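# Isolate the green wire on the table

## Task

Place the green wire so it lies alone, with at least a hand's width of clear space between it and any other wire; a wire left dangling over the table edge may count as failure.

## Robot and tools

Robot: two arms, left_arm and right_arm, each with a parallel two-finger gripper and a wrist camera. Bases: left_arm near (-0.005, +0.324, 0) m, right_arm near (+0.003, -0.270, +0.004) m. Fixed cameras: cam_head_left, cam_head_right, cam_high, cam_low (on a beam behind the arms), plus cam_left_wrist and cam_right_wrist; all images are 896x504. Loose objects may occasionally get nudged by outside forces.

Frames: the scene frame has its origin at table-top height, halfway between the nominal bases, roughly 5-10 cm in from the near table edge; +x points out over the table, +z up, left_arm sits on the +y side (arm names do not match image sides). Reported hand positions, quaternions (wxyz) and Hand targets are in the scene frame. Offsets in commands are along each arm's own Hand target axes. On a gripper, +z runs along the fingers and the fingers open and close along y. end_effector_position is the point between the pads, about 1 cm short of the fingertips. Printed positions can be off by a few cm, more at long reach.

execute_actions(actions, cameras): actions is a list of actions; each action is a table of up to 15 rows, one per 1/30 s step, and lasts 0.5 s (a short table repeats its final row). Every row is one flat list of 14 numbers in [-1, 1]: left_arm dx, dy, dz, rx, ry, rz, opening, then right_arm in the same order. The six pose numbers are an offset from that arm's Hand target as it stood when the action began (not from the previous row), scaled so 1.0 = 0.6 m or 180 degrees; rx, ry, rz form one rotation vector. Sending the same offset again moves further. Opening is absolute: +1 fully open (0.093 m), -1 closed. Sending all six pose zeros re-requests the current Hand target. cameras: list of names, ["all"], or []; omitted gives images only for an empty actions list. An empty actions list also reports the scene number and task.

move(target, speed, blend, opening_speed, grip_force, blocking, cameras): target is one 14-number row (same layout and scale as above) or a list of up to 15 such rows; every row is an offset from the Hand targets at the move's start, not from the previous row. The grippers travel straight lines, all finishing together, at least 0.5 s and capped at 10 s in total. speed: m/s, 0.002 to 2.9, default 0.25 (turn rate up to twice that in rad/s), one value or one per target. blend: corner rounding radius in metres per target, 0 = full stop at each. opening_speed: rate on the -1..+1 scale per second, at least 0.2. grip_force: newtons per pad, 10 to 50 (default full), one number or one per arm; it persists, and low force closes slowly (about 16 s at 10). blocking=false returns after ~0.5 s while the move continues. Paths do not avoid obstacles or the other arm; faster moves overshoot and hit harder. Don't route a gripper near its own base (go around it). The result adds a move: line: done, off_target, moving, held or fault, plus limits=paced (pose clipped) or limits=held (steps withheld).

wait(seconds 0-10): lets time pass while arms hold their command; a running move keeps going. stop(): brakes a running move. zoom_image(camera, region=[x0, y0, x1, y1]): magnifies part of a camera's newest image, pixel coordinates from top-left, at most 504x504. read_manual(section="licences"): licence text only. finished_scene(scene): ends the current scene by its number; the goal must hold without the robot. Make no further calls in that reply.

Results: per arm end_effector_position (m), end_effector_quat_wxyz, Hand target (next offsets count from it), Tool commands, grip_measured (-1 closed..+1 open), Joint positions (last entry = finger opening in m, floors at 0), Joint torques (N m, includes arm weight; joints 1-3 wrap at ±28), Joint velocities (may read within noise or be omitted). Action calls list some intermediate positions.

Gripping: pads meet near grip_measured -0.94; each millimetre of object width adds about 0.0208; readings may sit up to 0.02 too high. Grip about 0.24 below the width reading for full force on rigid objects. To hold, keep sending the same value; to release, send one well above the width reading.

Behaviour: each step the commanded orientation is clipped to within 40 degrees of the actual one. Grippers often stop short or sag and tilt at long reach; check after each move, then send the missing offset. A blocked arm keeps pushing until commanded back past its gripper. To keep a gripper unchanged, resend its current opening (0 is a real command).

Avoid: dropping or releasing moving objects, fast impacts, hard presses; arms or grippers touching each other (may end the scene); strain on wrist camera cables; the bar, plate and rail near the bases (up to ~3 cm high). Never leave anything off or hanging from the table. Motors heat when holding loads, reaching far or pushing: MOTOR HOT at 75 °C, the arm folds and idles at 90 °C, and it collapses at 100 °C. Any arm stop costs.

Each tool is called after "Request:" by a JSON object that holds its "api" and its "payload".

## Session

Request:
{"api": "execute_actions", "payload": {"actions": []}}

Request:
{"api": "zoom_image", "payload": {"camera": "cam_high", "region": [360, 220, 600, 360]}}

Request:
{"api": "zoom_image", "payload": {"camera": "cam_low", "region": [380, 150, 560, 290]}}

Scene clock: 0.00 s.
left_arm: end_effector_position=(+0.3753, +0.3324, +0.3974) grip_measured=+1.000 end_effector_quat_wxyz=(+0.703, -0.007, +0.712, -0.007) | right_arm: end_effector_position=(+0.2997, +0.0360, +0.2659) grip_measured=-0.921 end_effector_quat_wxyz=(-0.442, +0.541, -0.550, -0.458)
Joint positions: left_arm=[0 1.047 1.047 0 0 0 0.093] | right_arm=[0.47 1.503 1.099 -0.007 -1.086 -0.382 0.001]
Joint velocities: within noise
Joint torques (N m): no reading
Heat: left arm: 28 °C; right arm: 27 °C.
Hand target: left_arm +0.3718, +0.3322, +0.4143; +0.720, -0.006, +0.694, -0.008 | right_arm +0.2982, +0.0361, +0.2797; -0.456, +0.546, -0.535, -0.455
Tool commands: left_gripper/opening=+1.0 right_gripper/opening=-0.926487

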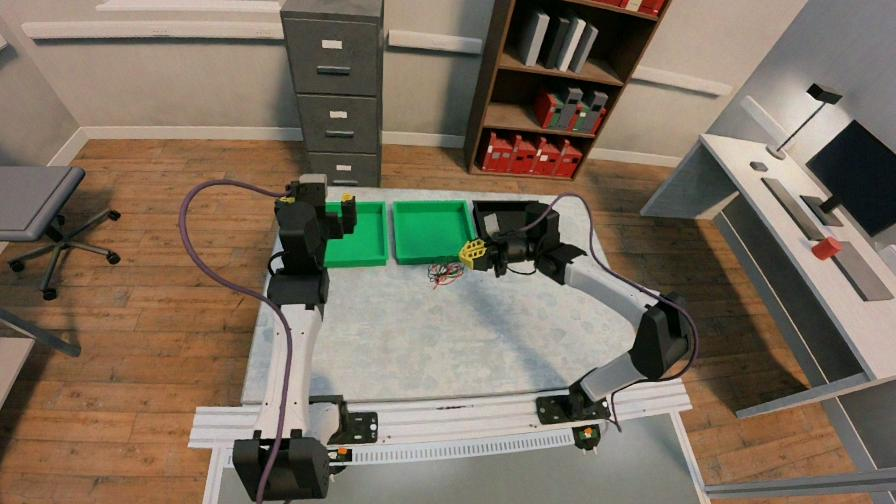

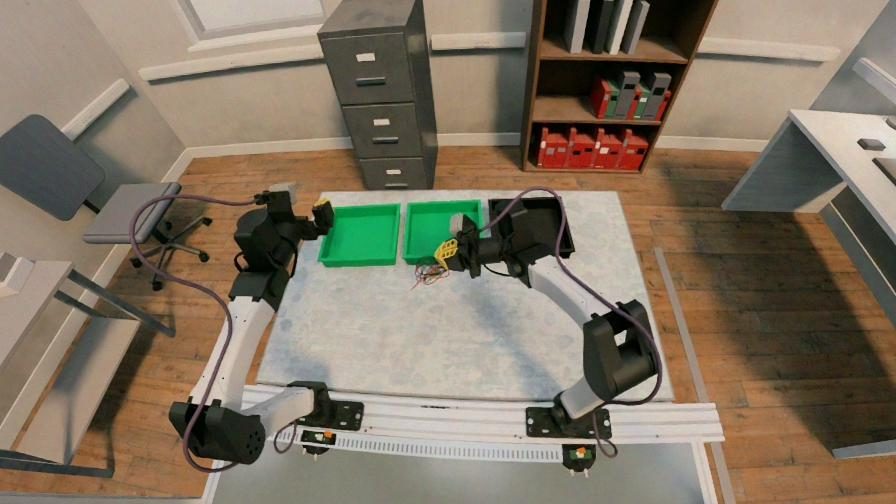

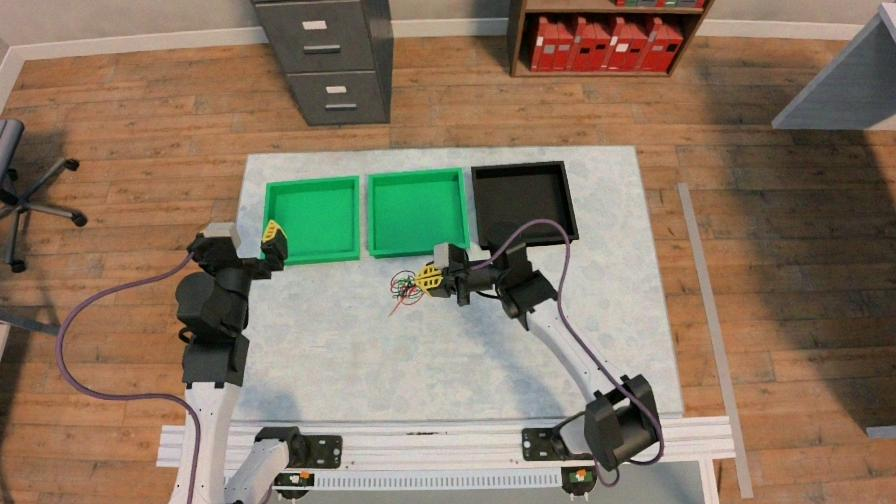

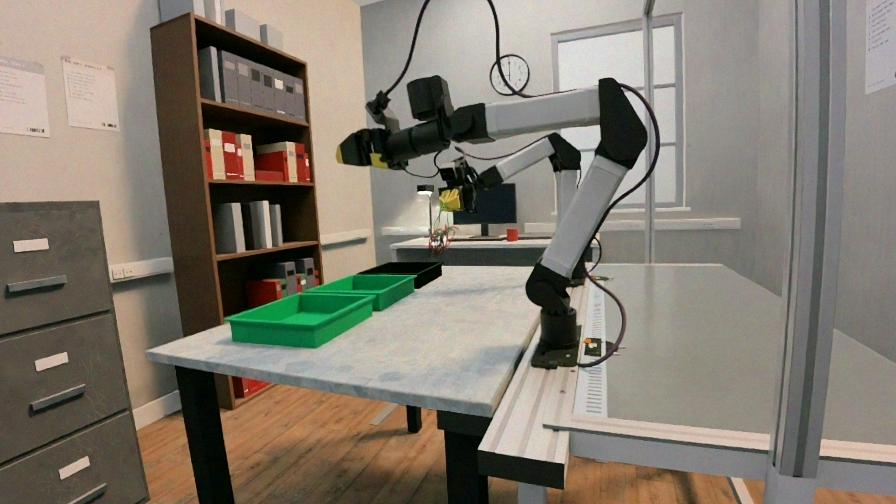

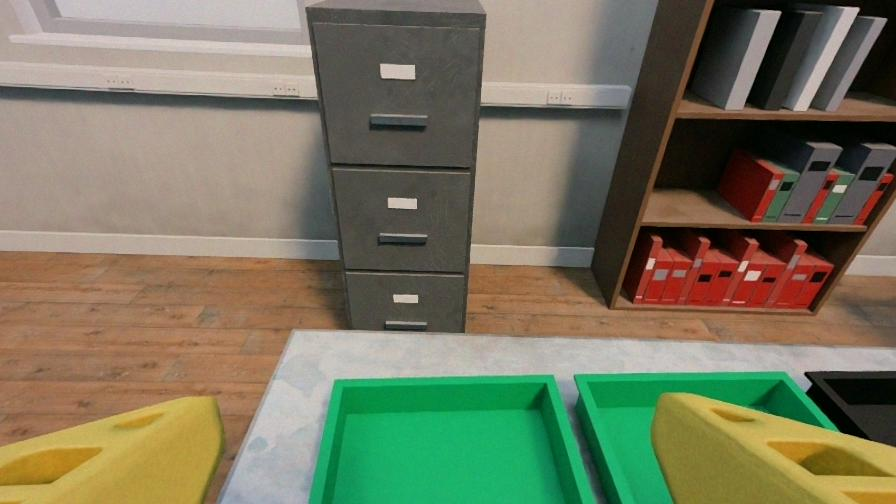

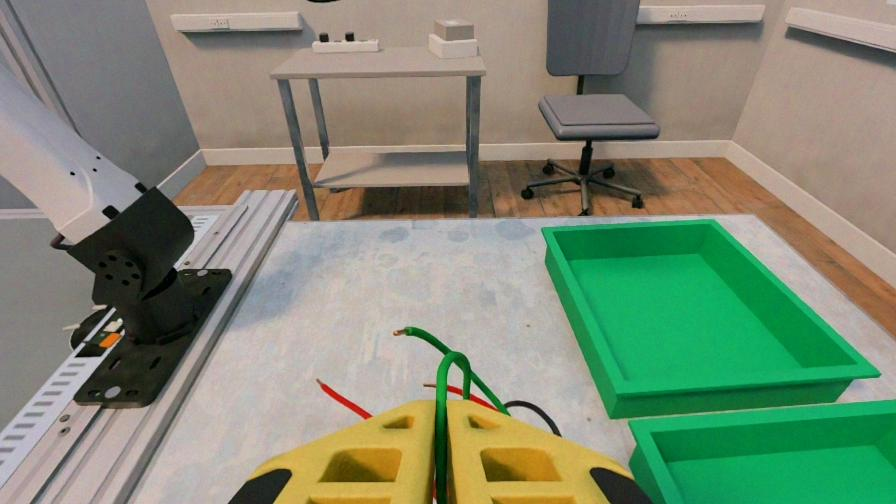

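Scaled by 2.100 from the camera's 896x504 image, which has a finer 1280x720 frame.

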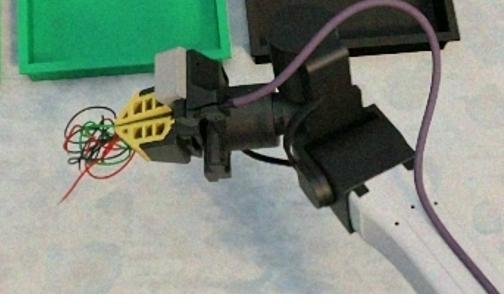

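Scaled by 2.800 from the camera's 896x504 image, which has a finer 1280x720 frame.

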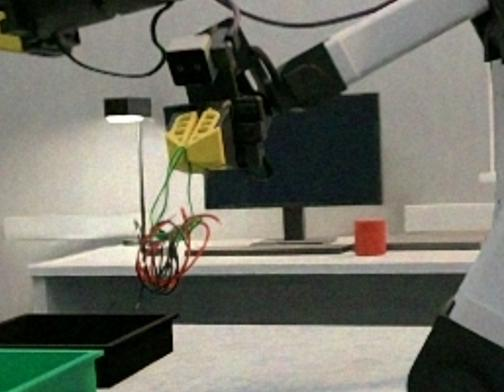

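Request:
{"api": "move", "payload": {"target": [[0.284,-0.25,-0.055,0,0.333,0,-0.6, 0.197,0.0022,0.0337,0,0,0,-0.926487],[0.4372,-0.387,-0.0845,0,0.5117,0,-0.6, 0.285,0.0038,-0.0357,0,0,0,-0.926487]], "speed": [0.2,0.12], "blend": [0.02,0], "cameras": ["cam_left_wrist","cam_low"]}}

Request:
{"api": "zoom_image", "payload": {"camera": "cam_left_wrist", "region": [240, 20, 740, 440]}}

Scene clock: 10.77 s.
left_arm: end_effector_position=(+0.3366, +0.0981, +0.1464) grip_measured=-0.599 end_effector_quat_wxyz=(+0.006, +0.003, +1.000, -0.010) | right_arm: end_effector_position=(+0.2983, -0.0130, +0.1146) grip_measured=-0.921 end_effector_quat_wxyz=(-0.445, +0.538, -0.550, -0.457)
Joint positions: left_arm=[-0.599 2.121 2.079 -1.51 -0.014 -0.594 0.016] | right_arm=[0.321 1.742 0.701 0.496 -1.214 -0.533 0.001]
Joint torques (N m): left_arm=[-0.84 -8.36 9.8 -0.25 0.07 -0.08] | right_arm=[-0.85 -5.34 6.68 1.87 -0.55 -0.15]
Heat: left arm: 30 °C; right arm: 30 °C.
Hand target: left_arm +0.3300, +0.0949, +0.1552; +0.000, +0.001, +1.000, -0.010 | right_arm +0.2983, -0.0139, +0.1147; -0.456, +0.546, -0.535, -0.455
Off the commanded pose: left_arm 0.011 m, 1 deg | right_arm 0.001 m, 2 deg.
move: off_target (left_arm)
Images, in order (width x height): cam_low 896x504, cam_left_wrist 896x504.

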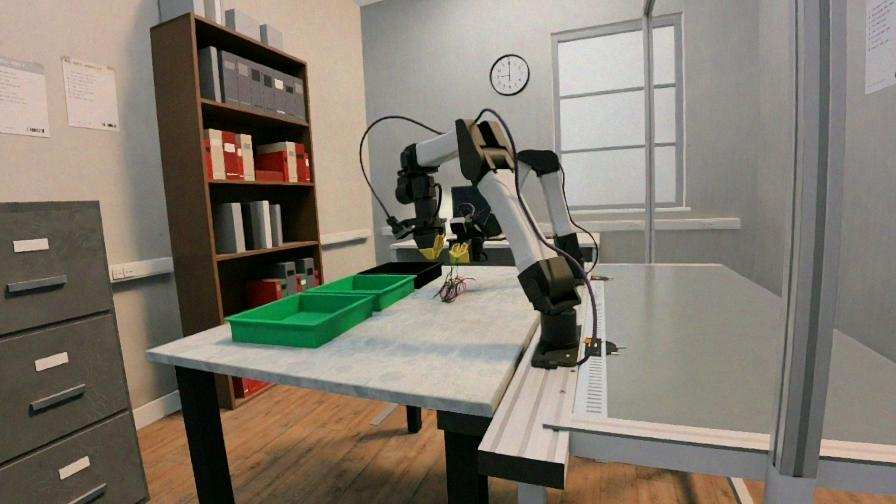

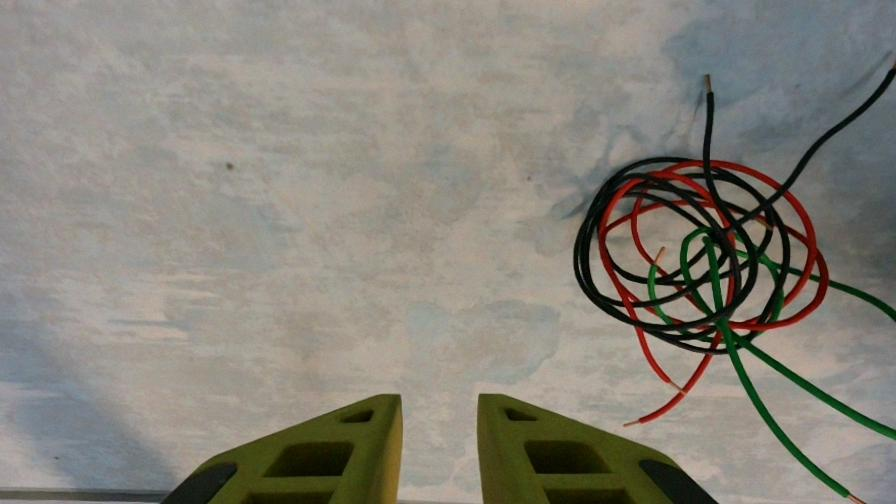

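Scaled by 1.008 from the camera's 896x504 image, which has a finer 1280x720 frame.

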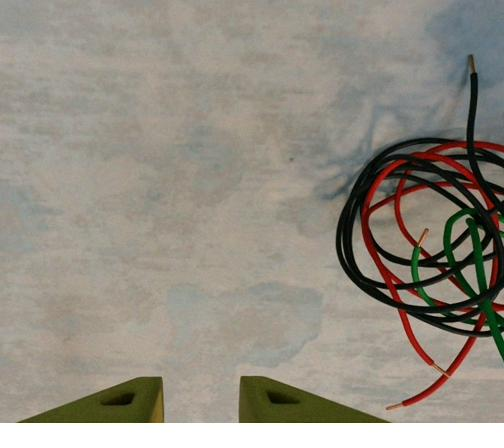

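Request:
{"api": "zoom_image", "payload": {"camera": "cam_left_wrist", "region": [560, 130, 840, 430]}}

Scaled by 1.680 from the camera's 896x504 image, which has a finer 1280x720 frame.

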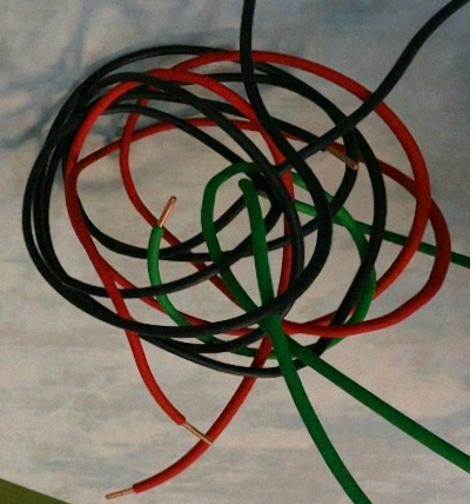

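Request:
{"api": "move", "payload": {"target": [-0.033,-0.1,0.05,0,0,0,-0.4, 0.0367,0.0012,-0.0952,0,0,0,-0.926487], "speed": 0.15, "cameras": ["cam_left_wrist"]}}

Request:
{"api": "zoom_image", "payload": {"camera": "cam_left_wrist", "region": [400, 60, 800, 460]}}

Scene clock: 18.93 s.
left_arm: end_effector_position=(+0.3591, +0.0317, +0.1163) grip_measured=-0.401 end_effector_quat_wxyz=(+0.019, +0.005, +1.000, -0.023) | right_arm: end_effector_position=(+0.2944, -0.0741, +0.0976) grip_measured=-0.921 end_effector_quat_wxyz=(-0.449, +0.540, -0.550, -0.453)
Joint positions: left_arm=[-0.687 2.368 2.363 -1.511 -0.012 -0.676 0.026] | right_arm=[0.121 1.742 0.741 -0.011 -1.353 -1.027 0.001]
Joint torques (N m): left_arm=[-0.43 -10.04 9.77 -0.39 0.03 -0.07] | right_arm=[-0.68 -5.3 8.94 0.92 -0.86 -0.21]
Heat: left arm: 32 °C; right arm: 30 °C.
Hand target: left_arm +0.3496, +0.0342, +0.1265; +0.000, +0.001, +1.000, -0.010 | right_arm +0.2984, -0.0740, +0.1027; -0.456, +0.546, -0.535, -0.455
Off the commanded pose: left_arm 0.014 m, 3 deg | right_arm 0.006 m, 2 deg.
joint sent to its limit (left arm) — joint 4 (wrist pitch), lower limit. The joint targets still meet the commanded pose.
move: off_target (left_arm)
Images, in order (width x height): cam_left_wrist 896x504.

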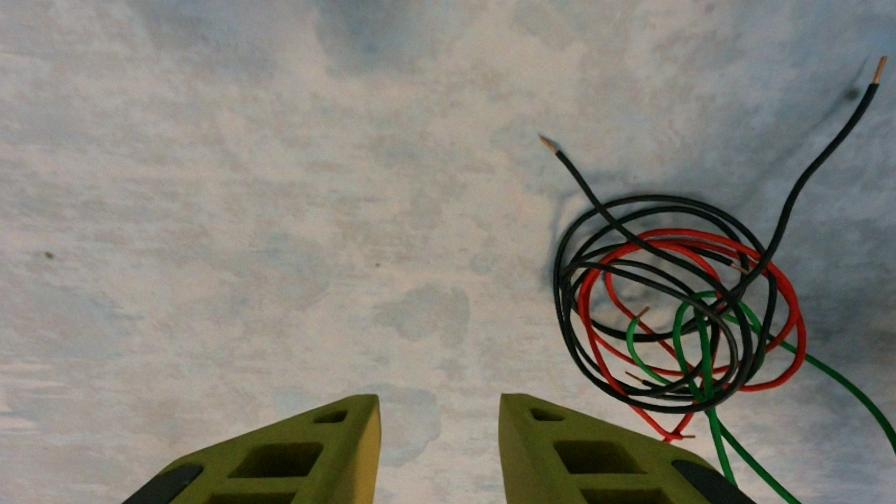

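Scaled by 1.260 from the camera's 896x504 image, which has a finer 1280x720 frame.

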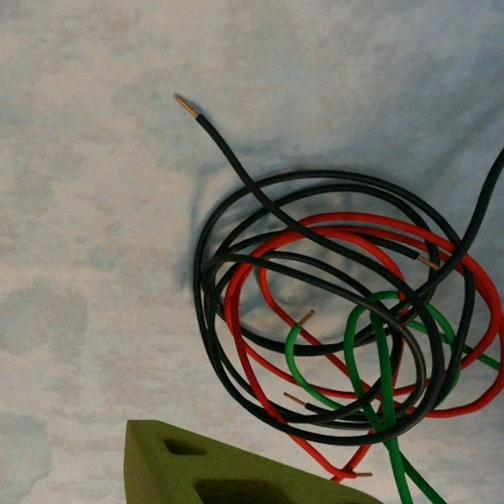

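Request:
{"api": "move", "payload": {"target": [0.0417,0.0017,0.0275,0,0,0,-0.5, -0.0132,0.1325,0.0668,0,0,0,-0.926487], "speed": 0.15, "cameras": ["cam_left_wrist"]}}

Request:
{"api": "zoom_image", "payload": {"camera": "cam_left_wrist", "region": [400, 40, 860, 500]}}

Scene clock: 32.30 s.
left_arm: end_effector_position=(+0.3301, +0.0376, +0.0937) grip_measured=-0.499 end_effector_quat_wxyz=(-0.011, +0.004, +1.000, +0.002) | right_arm: end_effector_position=(+0.2193, -0.0363, +0.0982) grip_measured=-0.921 end_effector_quat_wxyz=(-0.444, +0.540, -0.548, -0.459)
Joint positions: left_arm=[-0.717 2.3 2.154 -1.448 -0.012 -0.71 0.021] | right_arm=[0.324 1.542 0.355 0.641 -1.216 -0.534 0.001]
Joint torques (N m): left_arm=[-0.75 -12.92 5.34 0.09 0.03 -0.08] | right_arm=[0.21 -4.57 5.85 1.93 -0.4 0.09]
Heat: left arm: 37 °C; right arm: 31 °C.
Hand target: left_arm +0.3246, +0.0349, +0.1099; +0.000, +0.001, +1.000, -0.010 | right_arm +0.2184, -0.0340, +0.1028; -0.456, +0.546, -0.535, -0.455
Off the commanded pose: left_arm 0.017 m, 2 deg | right_arm 0.005 m, 2 deg.
move: off_target (left_arm)
Images, in order (width x height): cam_left_wrist 896x504.

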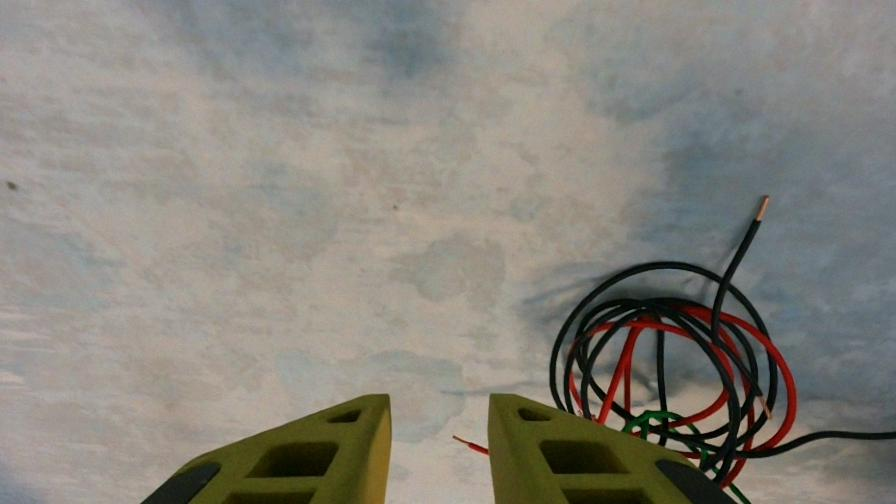

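Scaled by 1.096 from the camera's 896x504 image, which has a finer 1280x720 frame.

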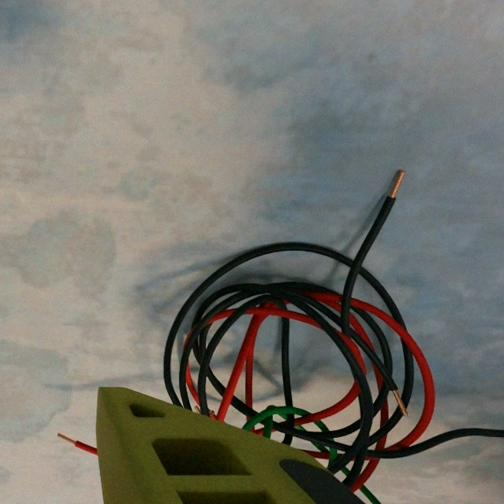

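Request:
{"api": "zoom_image", "payload": {"camera": "cam_left_wrist", "region": [540, 260, 700, 420]}}

Scaled by 3.150 from the camera's 896x504 image, which has a finer 1280x720 frame.

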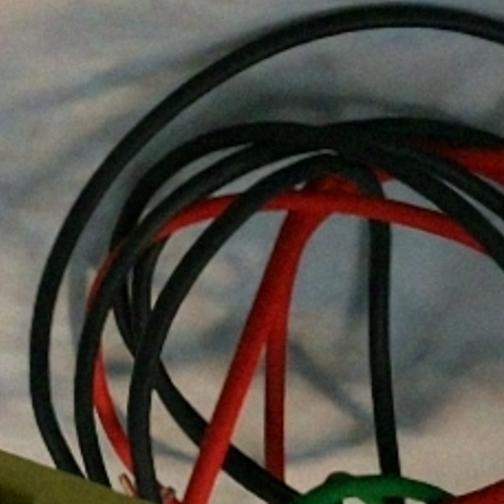

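Request:
{"api": "move", "payload": {"target": [0.051,-0.0775,0.122,0,0,0,-0.5, 0,0,0,0,0,0,-0.926487], "speed": 0.12, "cameras": ["cam_left_wrist"]}}

Request:
{"api": "zoom_image", "payload": {"camera": "cam_left_wrist", "region": [300, 200, 620, 504]}}

Scene clock: 40.33 s.
left_arm: end_effector_position=(+0.2991, -0.0117, +0.0394) grip_measured=-0.499 end_effector_quat_wxyz=(+0.003, +0.005, +1.000, -0.012) | right_arm: end_effector_position=(+0.2196, -0.0363, +0.0985) grip_measured=-0.921 end_effector_quat_wxyz=(-0.445, +0.540, -0.548, -0.458)
Joint positions: left_arm=[-0.841 2.316 1.962 -1.2 -0.011 -0.832 0.021] | right_arm=[0.324 1.542 0.355 0.644 -1.215 -0.533 0.001]
Joint torques (N m): left_arm=[-0.65 -9.66 5.53 0.16 0 -0.1] | right_arm=[0.25 -4.57 5.7 1.97 -0.37 0.11]
Heat: left arm: 40 °C; right arm: 31 °C.
Hand target: left_arm +0.2939, -0.0128, +0.0376; +0.000, +0.001, +1.000, -0.010 | right_arm +0.2184, -0.0340, +0.1028; -0.456, +0.546, -0.535, -0.455
Off the commanded pose: left_arm 0.006 m, 1 deg | right_arm 0.005 m, 2 deg.
move: done
Images, in order (width x height): cam_left_wrist 896x504.

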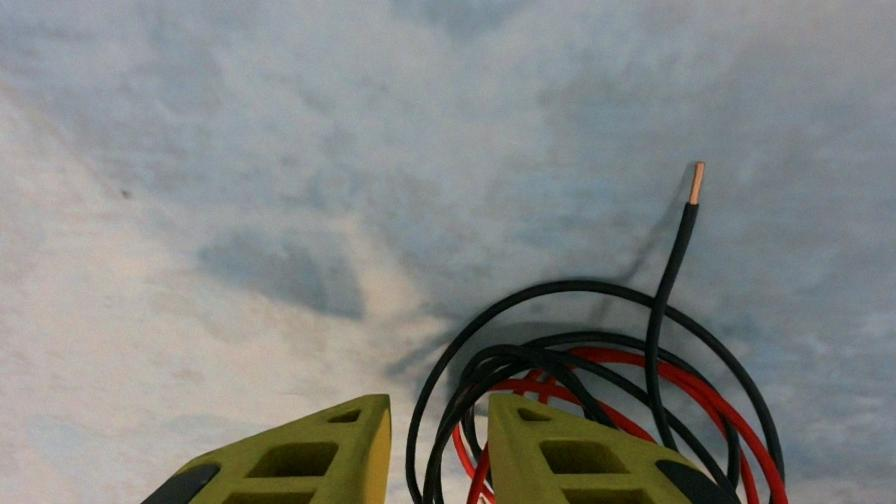

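Scaled by 1.575 from the camera's 896x504 image, which has a finer 1280x720 frame.

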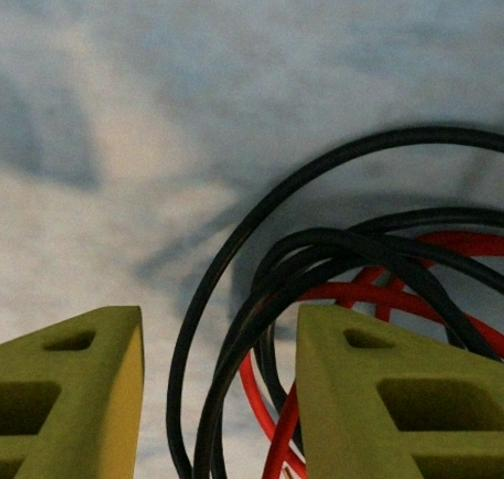

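Request:
{"api": "move", "payload": {"target": [[0,0,0.045,0,0,0,-0.5, 0,0,0,0,0,0,-0.926487],[0,0,0.045,0,0,0,-1, 0,0,0,0,0,0,-0.926487]], "speed": 0.08, "grip_force": [45,50], "cameras": ["cam_left_wrist"]}}

Request:
{"api": "zoom_image", "payload": {"camera": "cam_left_wrist", "region": [300, 200, 620, 504]}}

Scene clock: 44.20 s.
left_arm: end_effector_position=(+0.2986, -0.0185, +0.0246) grip_measured=-0.989 end_effector_quat_wxyz=(+0.004, +0.006, +1.000, -0.027) | right_arm: end_effector_position=(+0.2197, -0.0363, +0.0985) grip_measured=-0.921 end_effector_quat_wxyz=(-0.445, +0.540, -0.548, -0.458)
Joint positions: left_arm=[-0.844 2.322 1.91 -1.12 0.009 -0.832 0] | right_arm=[0.324 1.542 0.355 0.644 -1.214 -0.533 0.001]
Joint torques (N m): left_arm=[-0.27 -8.47 3.64 0.38 -0.22 -0.07] | right_arm=[0.27 -4.66 5.76 1.93 -0.37 0.1]
Heat: left arm: 40 °C; right arm: 31 °C.
Hand target: left_arm +0.2939, -0.0134, +0.0107; +0.000, +0.001, +1.000, -0.010 | right_arm +0.2185, -0.0340, +0.1028; -0.456, +0.546, -0.535, -0.455
Off the commanded pose: left_arm 0.016 m, 2 deg | right_arm 0.005 m, 2 deg.
grip_force (N): 45, 50
move: off_target (left_arm); target 2's new opening was sent with left_arm's hand 0.014 m and 0 deg from that target
Images, in order (width x height): cam_left_wrist 896x504.

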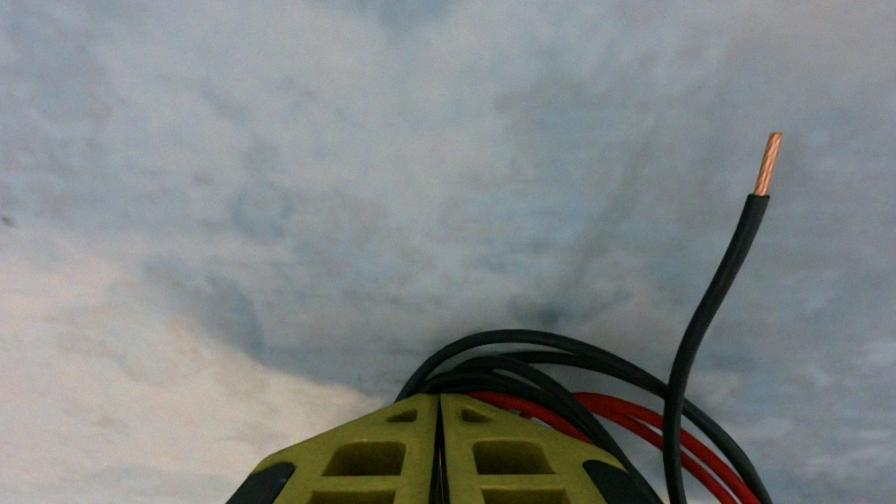

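Scaled by 1.575 from the camera's 896x504 image, which has a finer 1280x720 frame.

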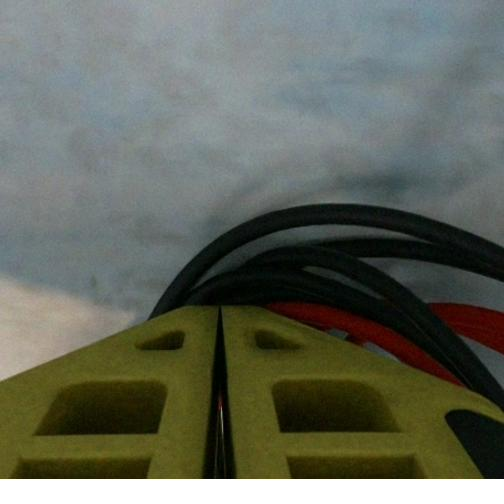

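Request:
{"api": "move", "payload": {"target": [[0,0,-0.01,0,0,0,-0.5, 0,0,0,0,0,0,-0.926487],[0,0,-0.055,0,0,0,-0.5, 0,0,0,0,0,0,-0.926487]], "speed": 0.1, "blend": [0.005,0], "grip_force": 50, "cameras": ["cam_left_wrist"]}}

Request:
{"api": "zoom_image", "payload": {"camera": "cam_left_wrist", "region": [300, 200, 620, 504]}}

Scene clock: 47.73 s.
left_arm: end_effector_position=(+0.2912, -0.0091, +0.0291) grip_measured=-0.501 end_effector_quat_wxyz=(-0.012, +0.006, +1.000, -0.007) | right_arm: end_effector_position=(+0.2197, -0.0363, +0.0985) grip_measured=-0.921 end_effector_quat_wxyz=(-0.445, +0.540, -0.548, -0.458)
Joint positions: left_arm=[-0.844 2.322 1.929 -1.192 0.004 -0.832 0.021] | right_arm=[0.324 1.542 0.355 0.645 -1.214 -0.533 0.001]
Joint torques (N m): left_arm=[-0.32 -10.55 9.78 -0.2 -0.17 -0.08] | right_arm=[0.31 -4.55 5.81 1.94 -0.37 0.09]
Heat: left arm: 40 °C; right arm: 31 °C.
Hand target: left_arm +0.2939, -0.0127, +0.0437; +0.000, +0.001, +1.000, -0.010 | right_arm +0.2185, -0.0340, +0.1028; -0.456, +0.546, -0.535, -0.455
Off the commanded pose: left_arm 0.015 m, 2 deg | right_arm 0.005 m, 2 deg.
move: off_target (left_arm); blend cut to 0 m at target 1
Images, in order (width x height): cam_left_wrist 896x504.

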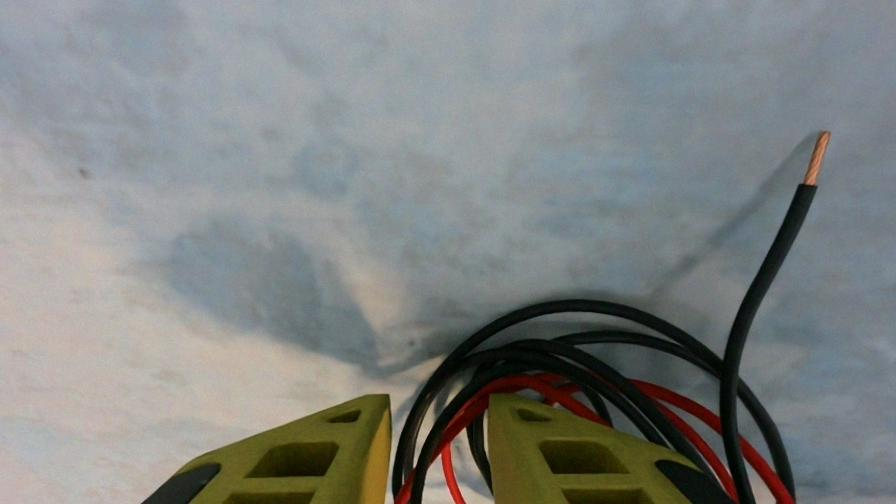

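Scaled by 1.575 from the camera's 896x504 image, which has a finer 1280x720 frame.

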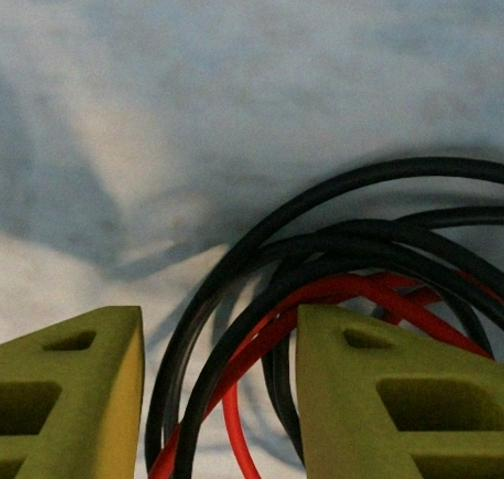

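Request:
{"api": "move", "payload": {"target": [0.015,0.0067,-0.045,0,0.0667,0,-0.5, 0,0,0,0,0,0,-0.926487], "speed": 0.15, "cameras": ["cam_left_wrist"]}}

Request:
{"api": "zoom_image", "payload": {"camera": "cam_left_wrist", "region": [360, 120, 744, 504]}}

Scene clock: 64.40 s.
left_arm: end_effector_position=(+0.2864, -0.0108, +0.0616) grip_measured=-0.501 end_effector_quat_wxyz=(-0.097, -0.003, +0.995, -0.011) | right_arm: end_effector_position=(+0.2197, -0.0363, +0.0985) grip_measured=-0.921 end_effector_quat_wxyz=(-0.445, +0.540, -0.548, -0.458)
Joint positions: left_arm=[-0.808 2.443 2.258 -1.511 0.134 -0.807 0.021] | right_arm=[0.324 1.542 0.355 0.645 -1.214 -0.533 0.001]
Joint torques (N m): left_arm=[0.55 -9.74 9.8 -0.62 0.13 0.23] | right_arm=[0.28 -4.53 5.71 1.95 -0.37 0.1]
Heat: left arm: 42 °C; right arm: 31 °C.
Hand target: left_arm +0.2849, -0.0081, +0.0704; -0.105, +0.002, +0.994, -0.010 | right_arm +0.2184, -0.0340, +0.1028; -0.456, +0.546, -0.535, -0.455
Off the commanded pose: left_arm 0.009 m, 1 deg | right_arm 0.005 m, 2 deg.
move: done
Images, in order (width x height): cam_left_wrist 896x504.

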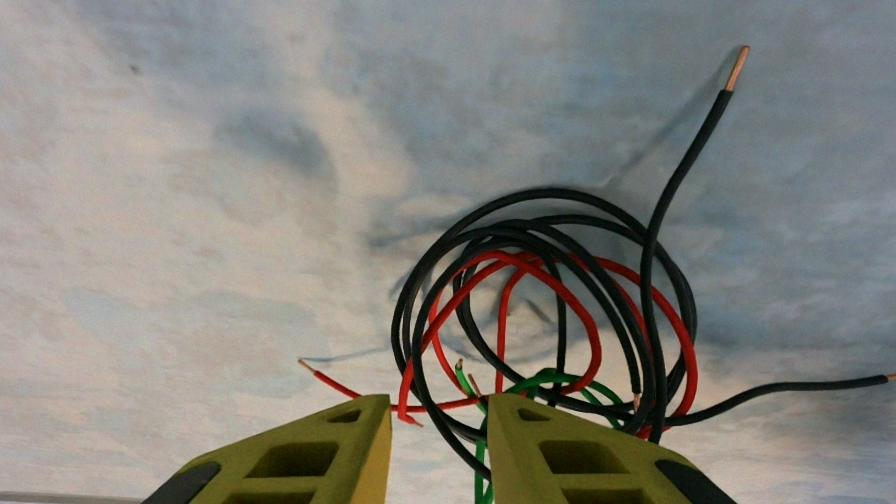

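Scaled by 1.312 from the camera's 896x504 image, which has a finer 1280x720 frame.

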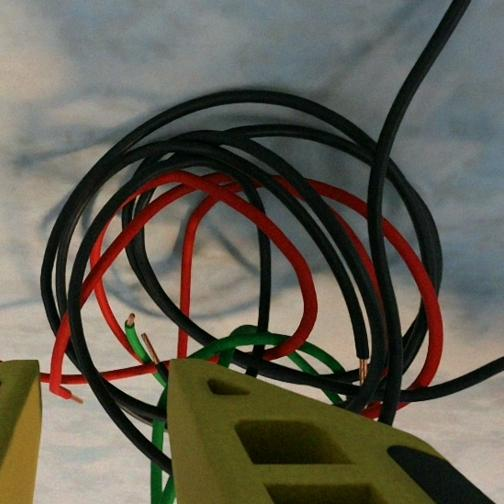

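Request:
{"api": "wait", "payload": {"seconds": 0, "cameras": ["cam_left_wrist", "cam_head_left", "cam_high"]}}

Scene clock: 68.13 s.
left_arm: end_effector_position=(+0.2863, -0.0108, +0.0616) grip_measured=-0.501 end_effector_quat_wxyz=(-0.098, -0.003, +0.995, -0.011) | right_arm: end_effector_position=(+0.2197, -0.0363, +0.0985) grip_measured=-0.921 end_effector_quat_wxyz=(-0.445, +0.540, -0.548, -0.458)
Joint positions: left_arm=[-0.808 2.443 2.258 -1.511 0.135 -0.807 0.021] | right_arm=[0.324 1.542 0.355 0.645 -1.214 -0.533 0.001]
Joint torques (N m): left_arm=[0.57 -9.77 9.8 -0.62 0.16 0.24] | right_arm=[0.28 -4.44 5.81 1.95 -0.38 0.06]
Heat: left arm: 42 °C; right arm: 31 °C.
Hand target: left_arm +0.2849, -0.0081, +0.0704; -0.105, +0.002, +0.994, -0.010 | right_arm +0.2184, -0.0340, +0.1028; -0.456, +0.546, -0.535, -0.455
Tool commands: left_gripper/opening=-0.5 right_gripper/opening=-0.926487
Off the commanded pose: left_arm 0.009 m, 1 deg | right_arm 0.005 m, 2 deg.
Images, in order (width x height): cam_head_left 896x504, cam_high 896x504, cam_left_wrist 896x504.

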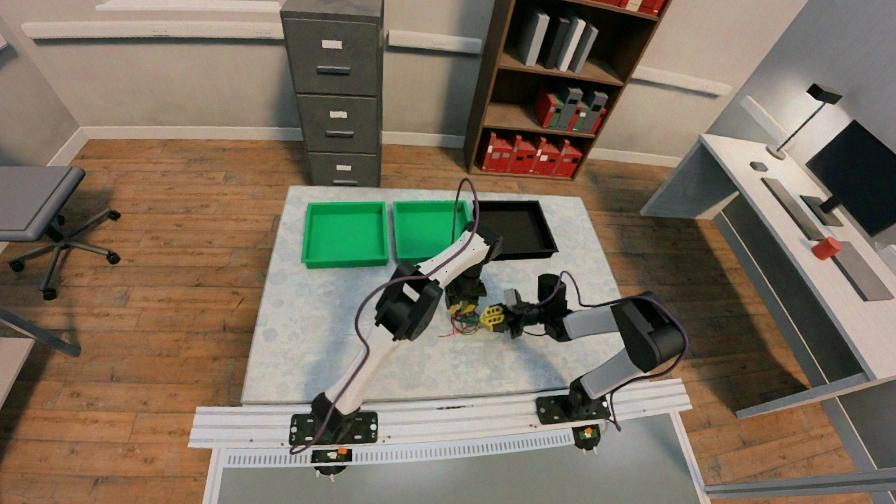

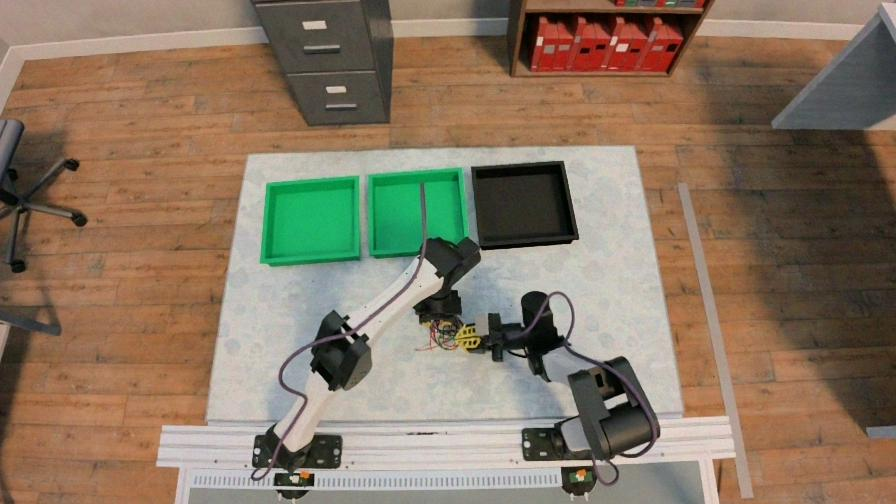

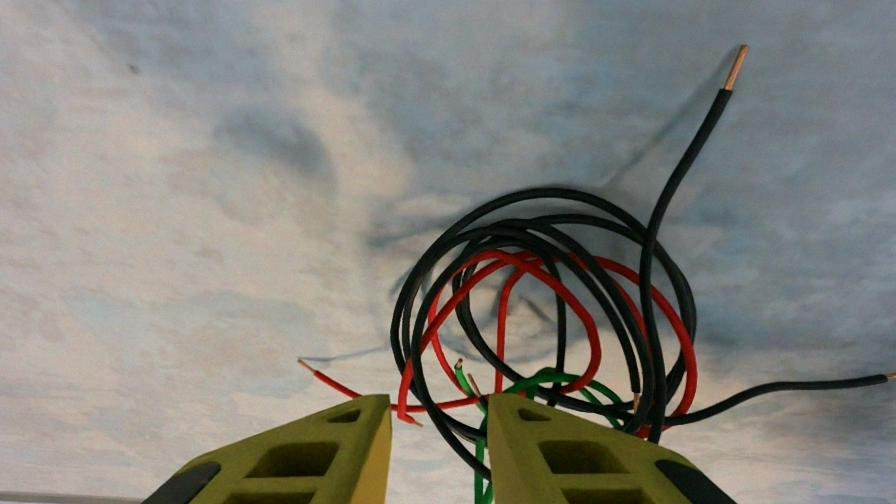

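Request:
{"api": "move", "payload": {"target": [[0.0095,0.0085,0.1066,0,0,0,-0.3,0,0,0,0,0,0,-0.926487],[0.0095,0.0085,0.1066,0,0,0,-1,0,0,0,0,0,0,-0.926487]], "speed": 0.12, "cameras": ["cam_left_wrist", "cam_right_wrist"]}}

Scene clock: 76.30 s.
left_arm: end_effector_position=(+0.2704, -0.0055, +0.0165) grip_measured=-0.982 end_effector_quat_wxyz=(-0.105, +0.000, +0.994, -0.019) | right_arm: end_effector_position=(+0.2198, -0.0363, +0.0985) grip_measured=-0.921 end_effector_quat_wxyz=(-0.445, +0.540, -0.548, -0.458)
Joint positions: left_arm=[-0.815 2.375 1.956 -1.274 0.157 -0.807 0] | right_arm=[0.324 1.542 0.355 0.645 -1.214 -0.533 0.001]
Joint torques (N m): left_arm=[-0.59 -9.22 4.07 0.04 -0.06 0.03] | right_arm=[0.32 -4.44 5.74 1.95 -0.39 0.09]
Heat: left arm: 42 °C; right arm: 31 °C.
Hand target: left_arm +0.2660, -0.0043, +0.0092; -0.105, +0.002, +0.994, -0.010 | right_arm +0.2185, -0.0340, +0.1028; -0.456, +0.546, -0.535, -0.455
Off the commanded pose: left_arm 0.009 m, 1 deg | right_arm 0.005 m, 2 deg.
move: done; target 2's new opening was sent with left_arm's hand 0.012 m and 1 deg from that target
Images, in order (width x height): cam_left_wrist 896x504, cam_right_wrist 896x504.

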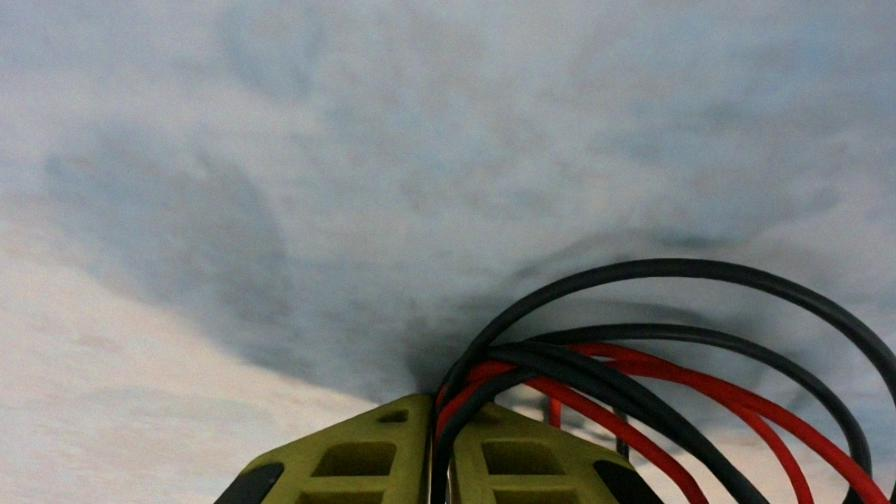

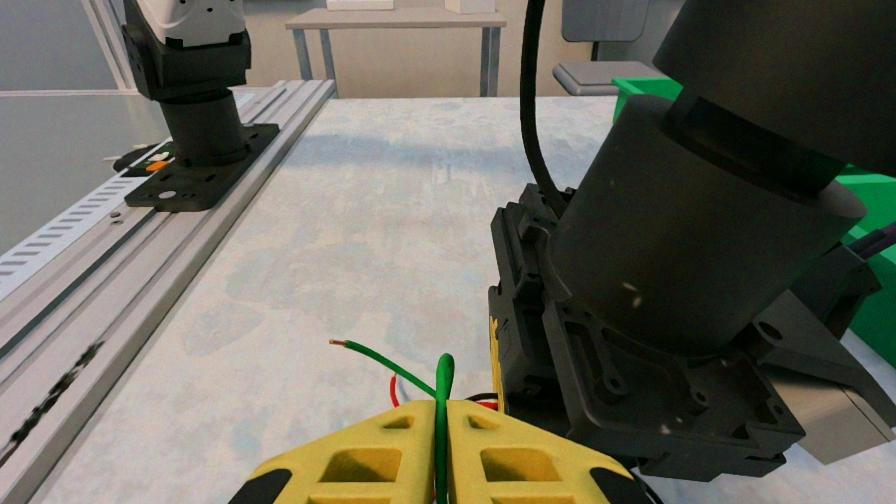

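Request:
{"api": "move", "payload": {"target": [0.0055,0.267,-0.05,0,0,0,-1,-0.0266,0.001,-0.14,0,0,0,-1], "speed": 0.15, "cameras": ["cam_left_wrist", "cam_right_wrist", "cam_high"]}}

Scene clock: 82.07 s.
left_arm: end_effector_position=(+0.2720, +0.1527, +0.0268) grip_measured=-0.983 end_effector_quat_wxyz=(-0.111, -0.006, +0.994, -0.011) | right_arm: end_effector_position=(+0.2134, -0.1133, +0.1268) grip_measured=-0.974 end_effector_quat_wxyz=(-0.446, +0.551, -0.541, -0.452)
Joint positions: left_arm=[-0.503 2.014 1.418 -1.158 0.104 -0.507 0] | right_arm=[-0.028 1.562 0.723 -0.995 -1.373 -1.882 0]
Joint torques (N m): left_arm=[0.25 -10.02 4.77 -0.38 -0.05 0.25] | right_arm=[-0.92 -3.29 8.29 -0.41 -0.92 -0.13]
Heat: left arm: 42 °C; right arm: 31 °C.
Hand target: left_arm +0.2693, +0.1565, +0.0358; -0.105, +0.002, +0.994, -0.010 | right_arm +0.2185, -0.1141, +0.1328; -0.456, +0.546, -0.535, -0.455
Off the commanded pose: left_arm 0.010 m, 1 deg | right_arm 0.008 m, 1 deg.
move: done
Images, in order (width x height): cam_high 896x504, cam_left_wrist 896x504, cam_right_wrist 896x504.

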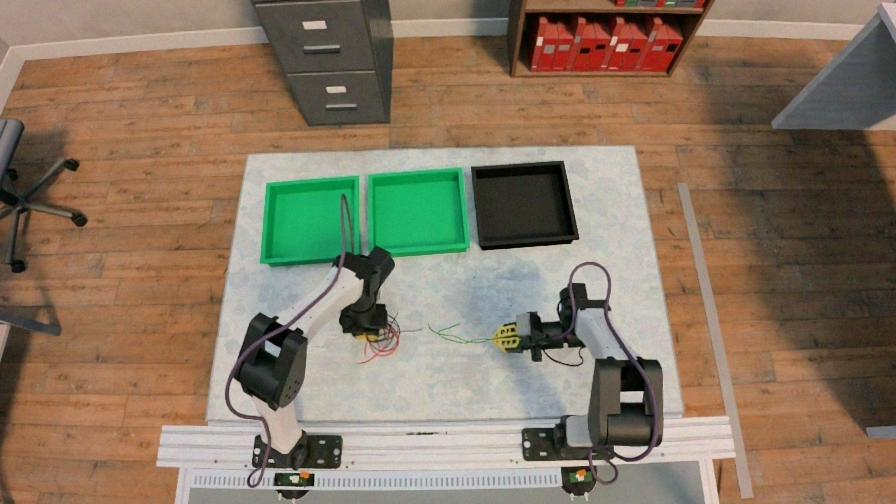

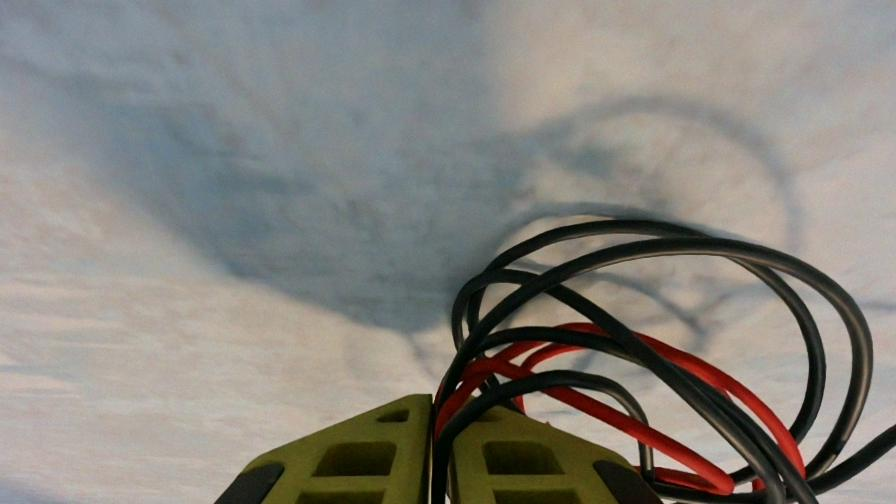

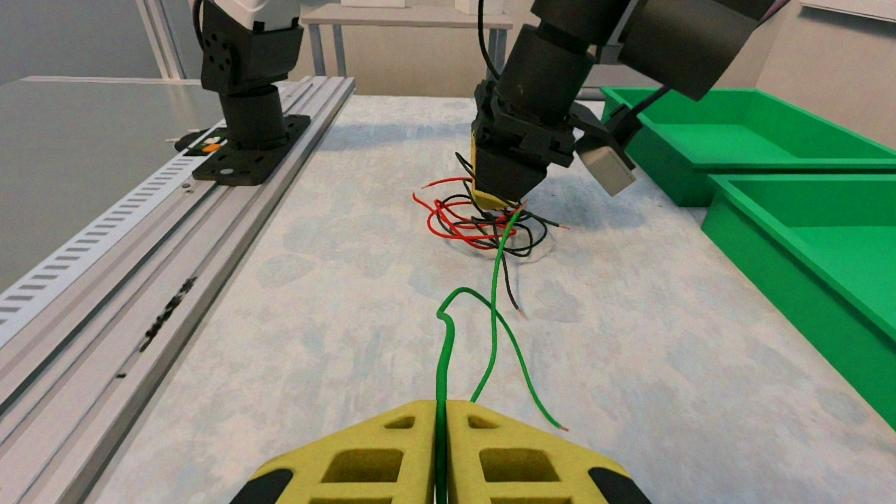

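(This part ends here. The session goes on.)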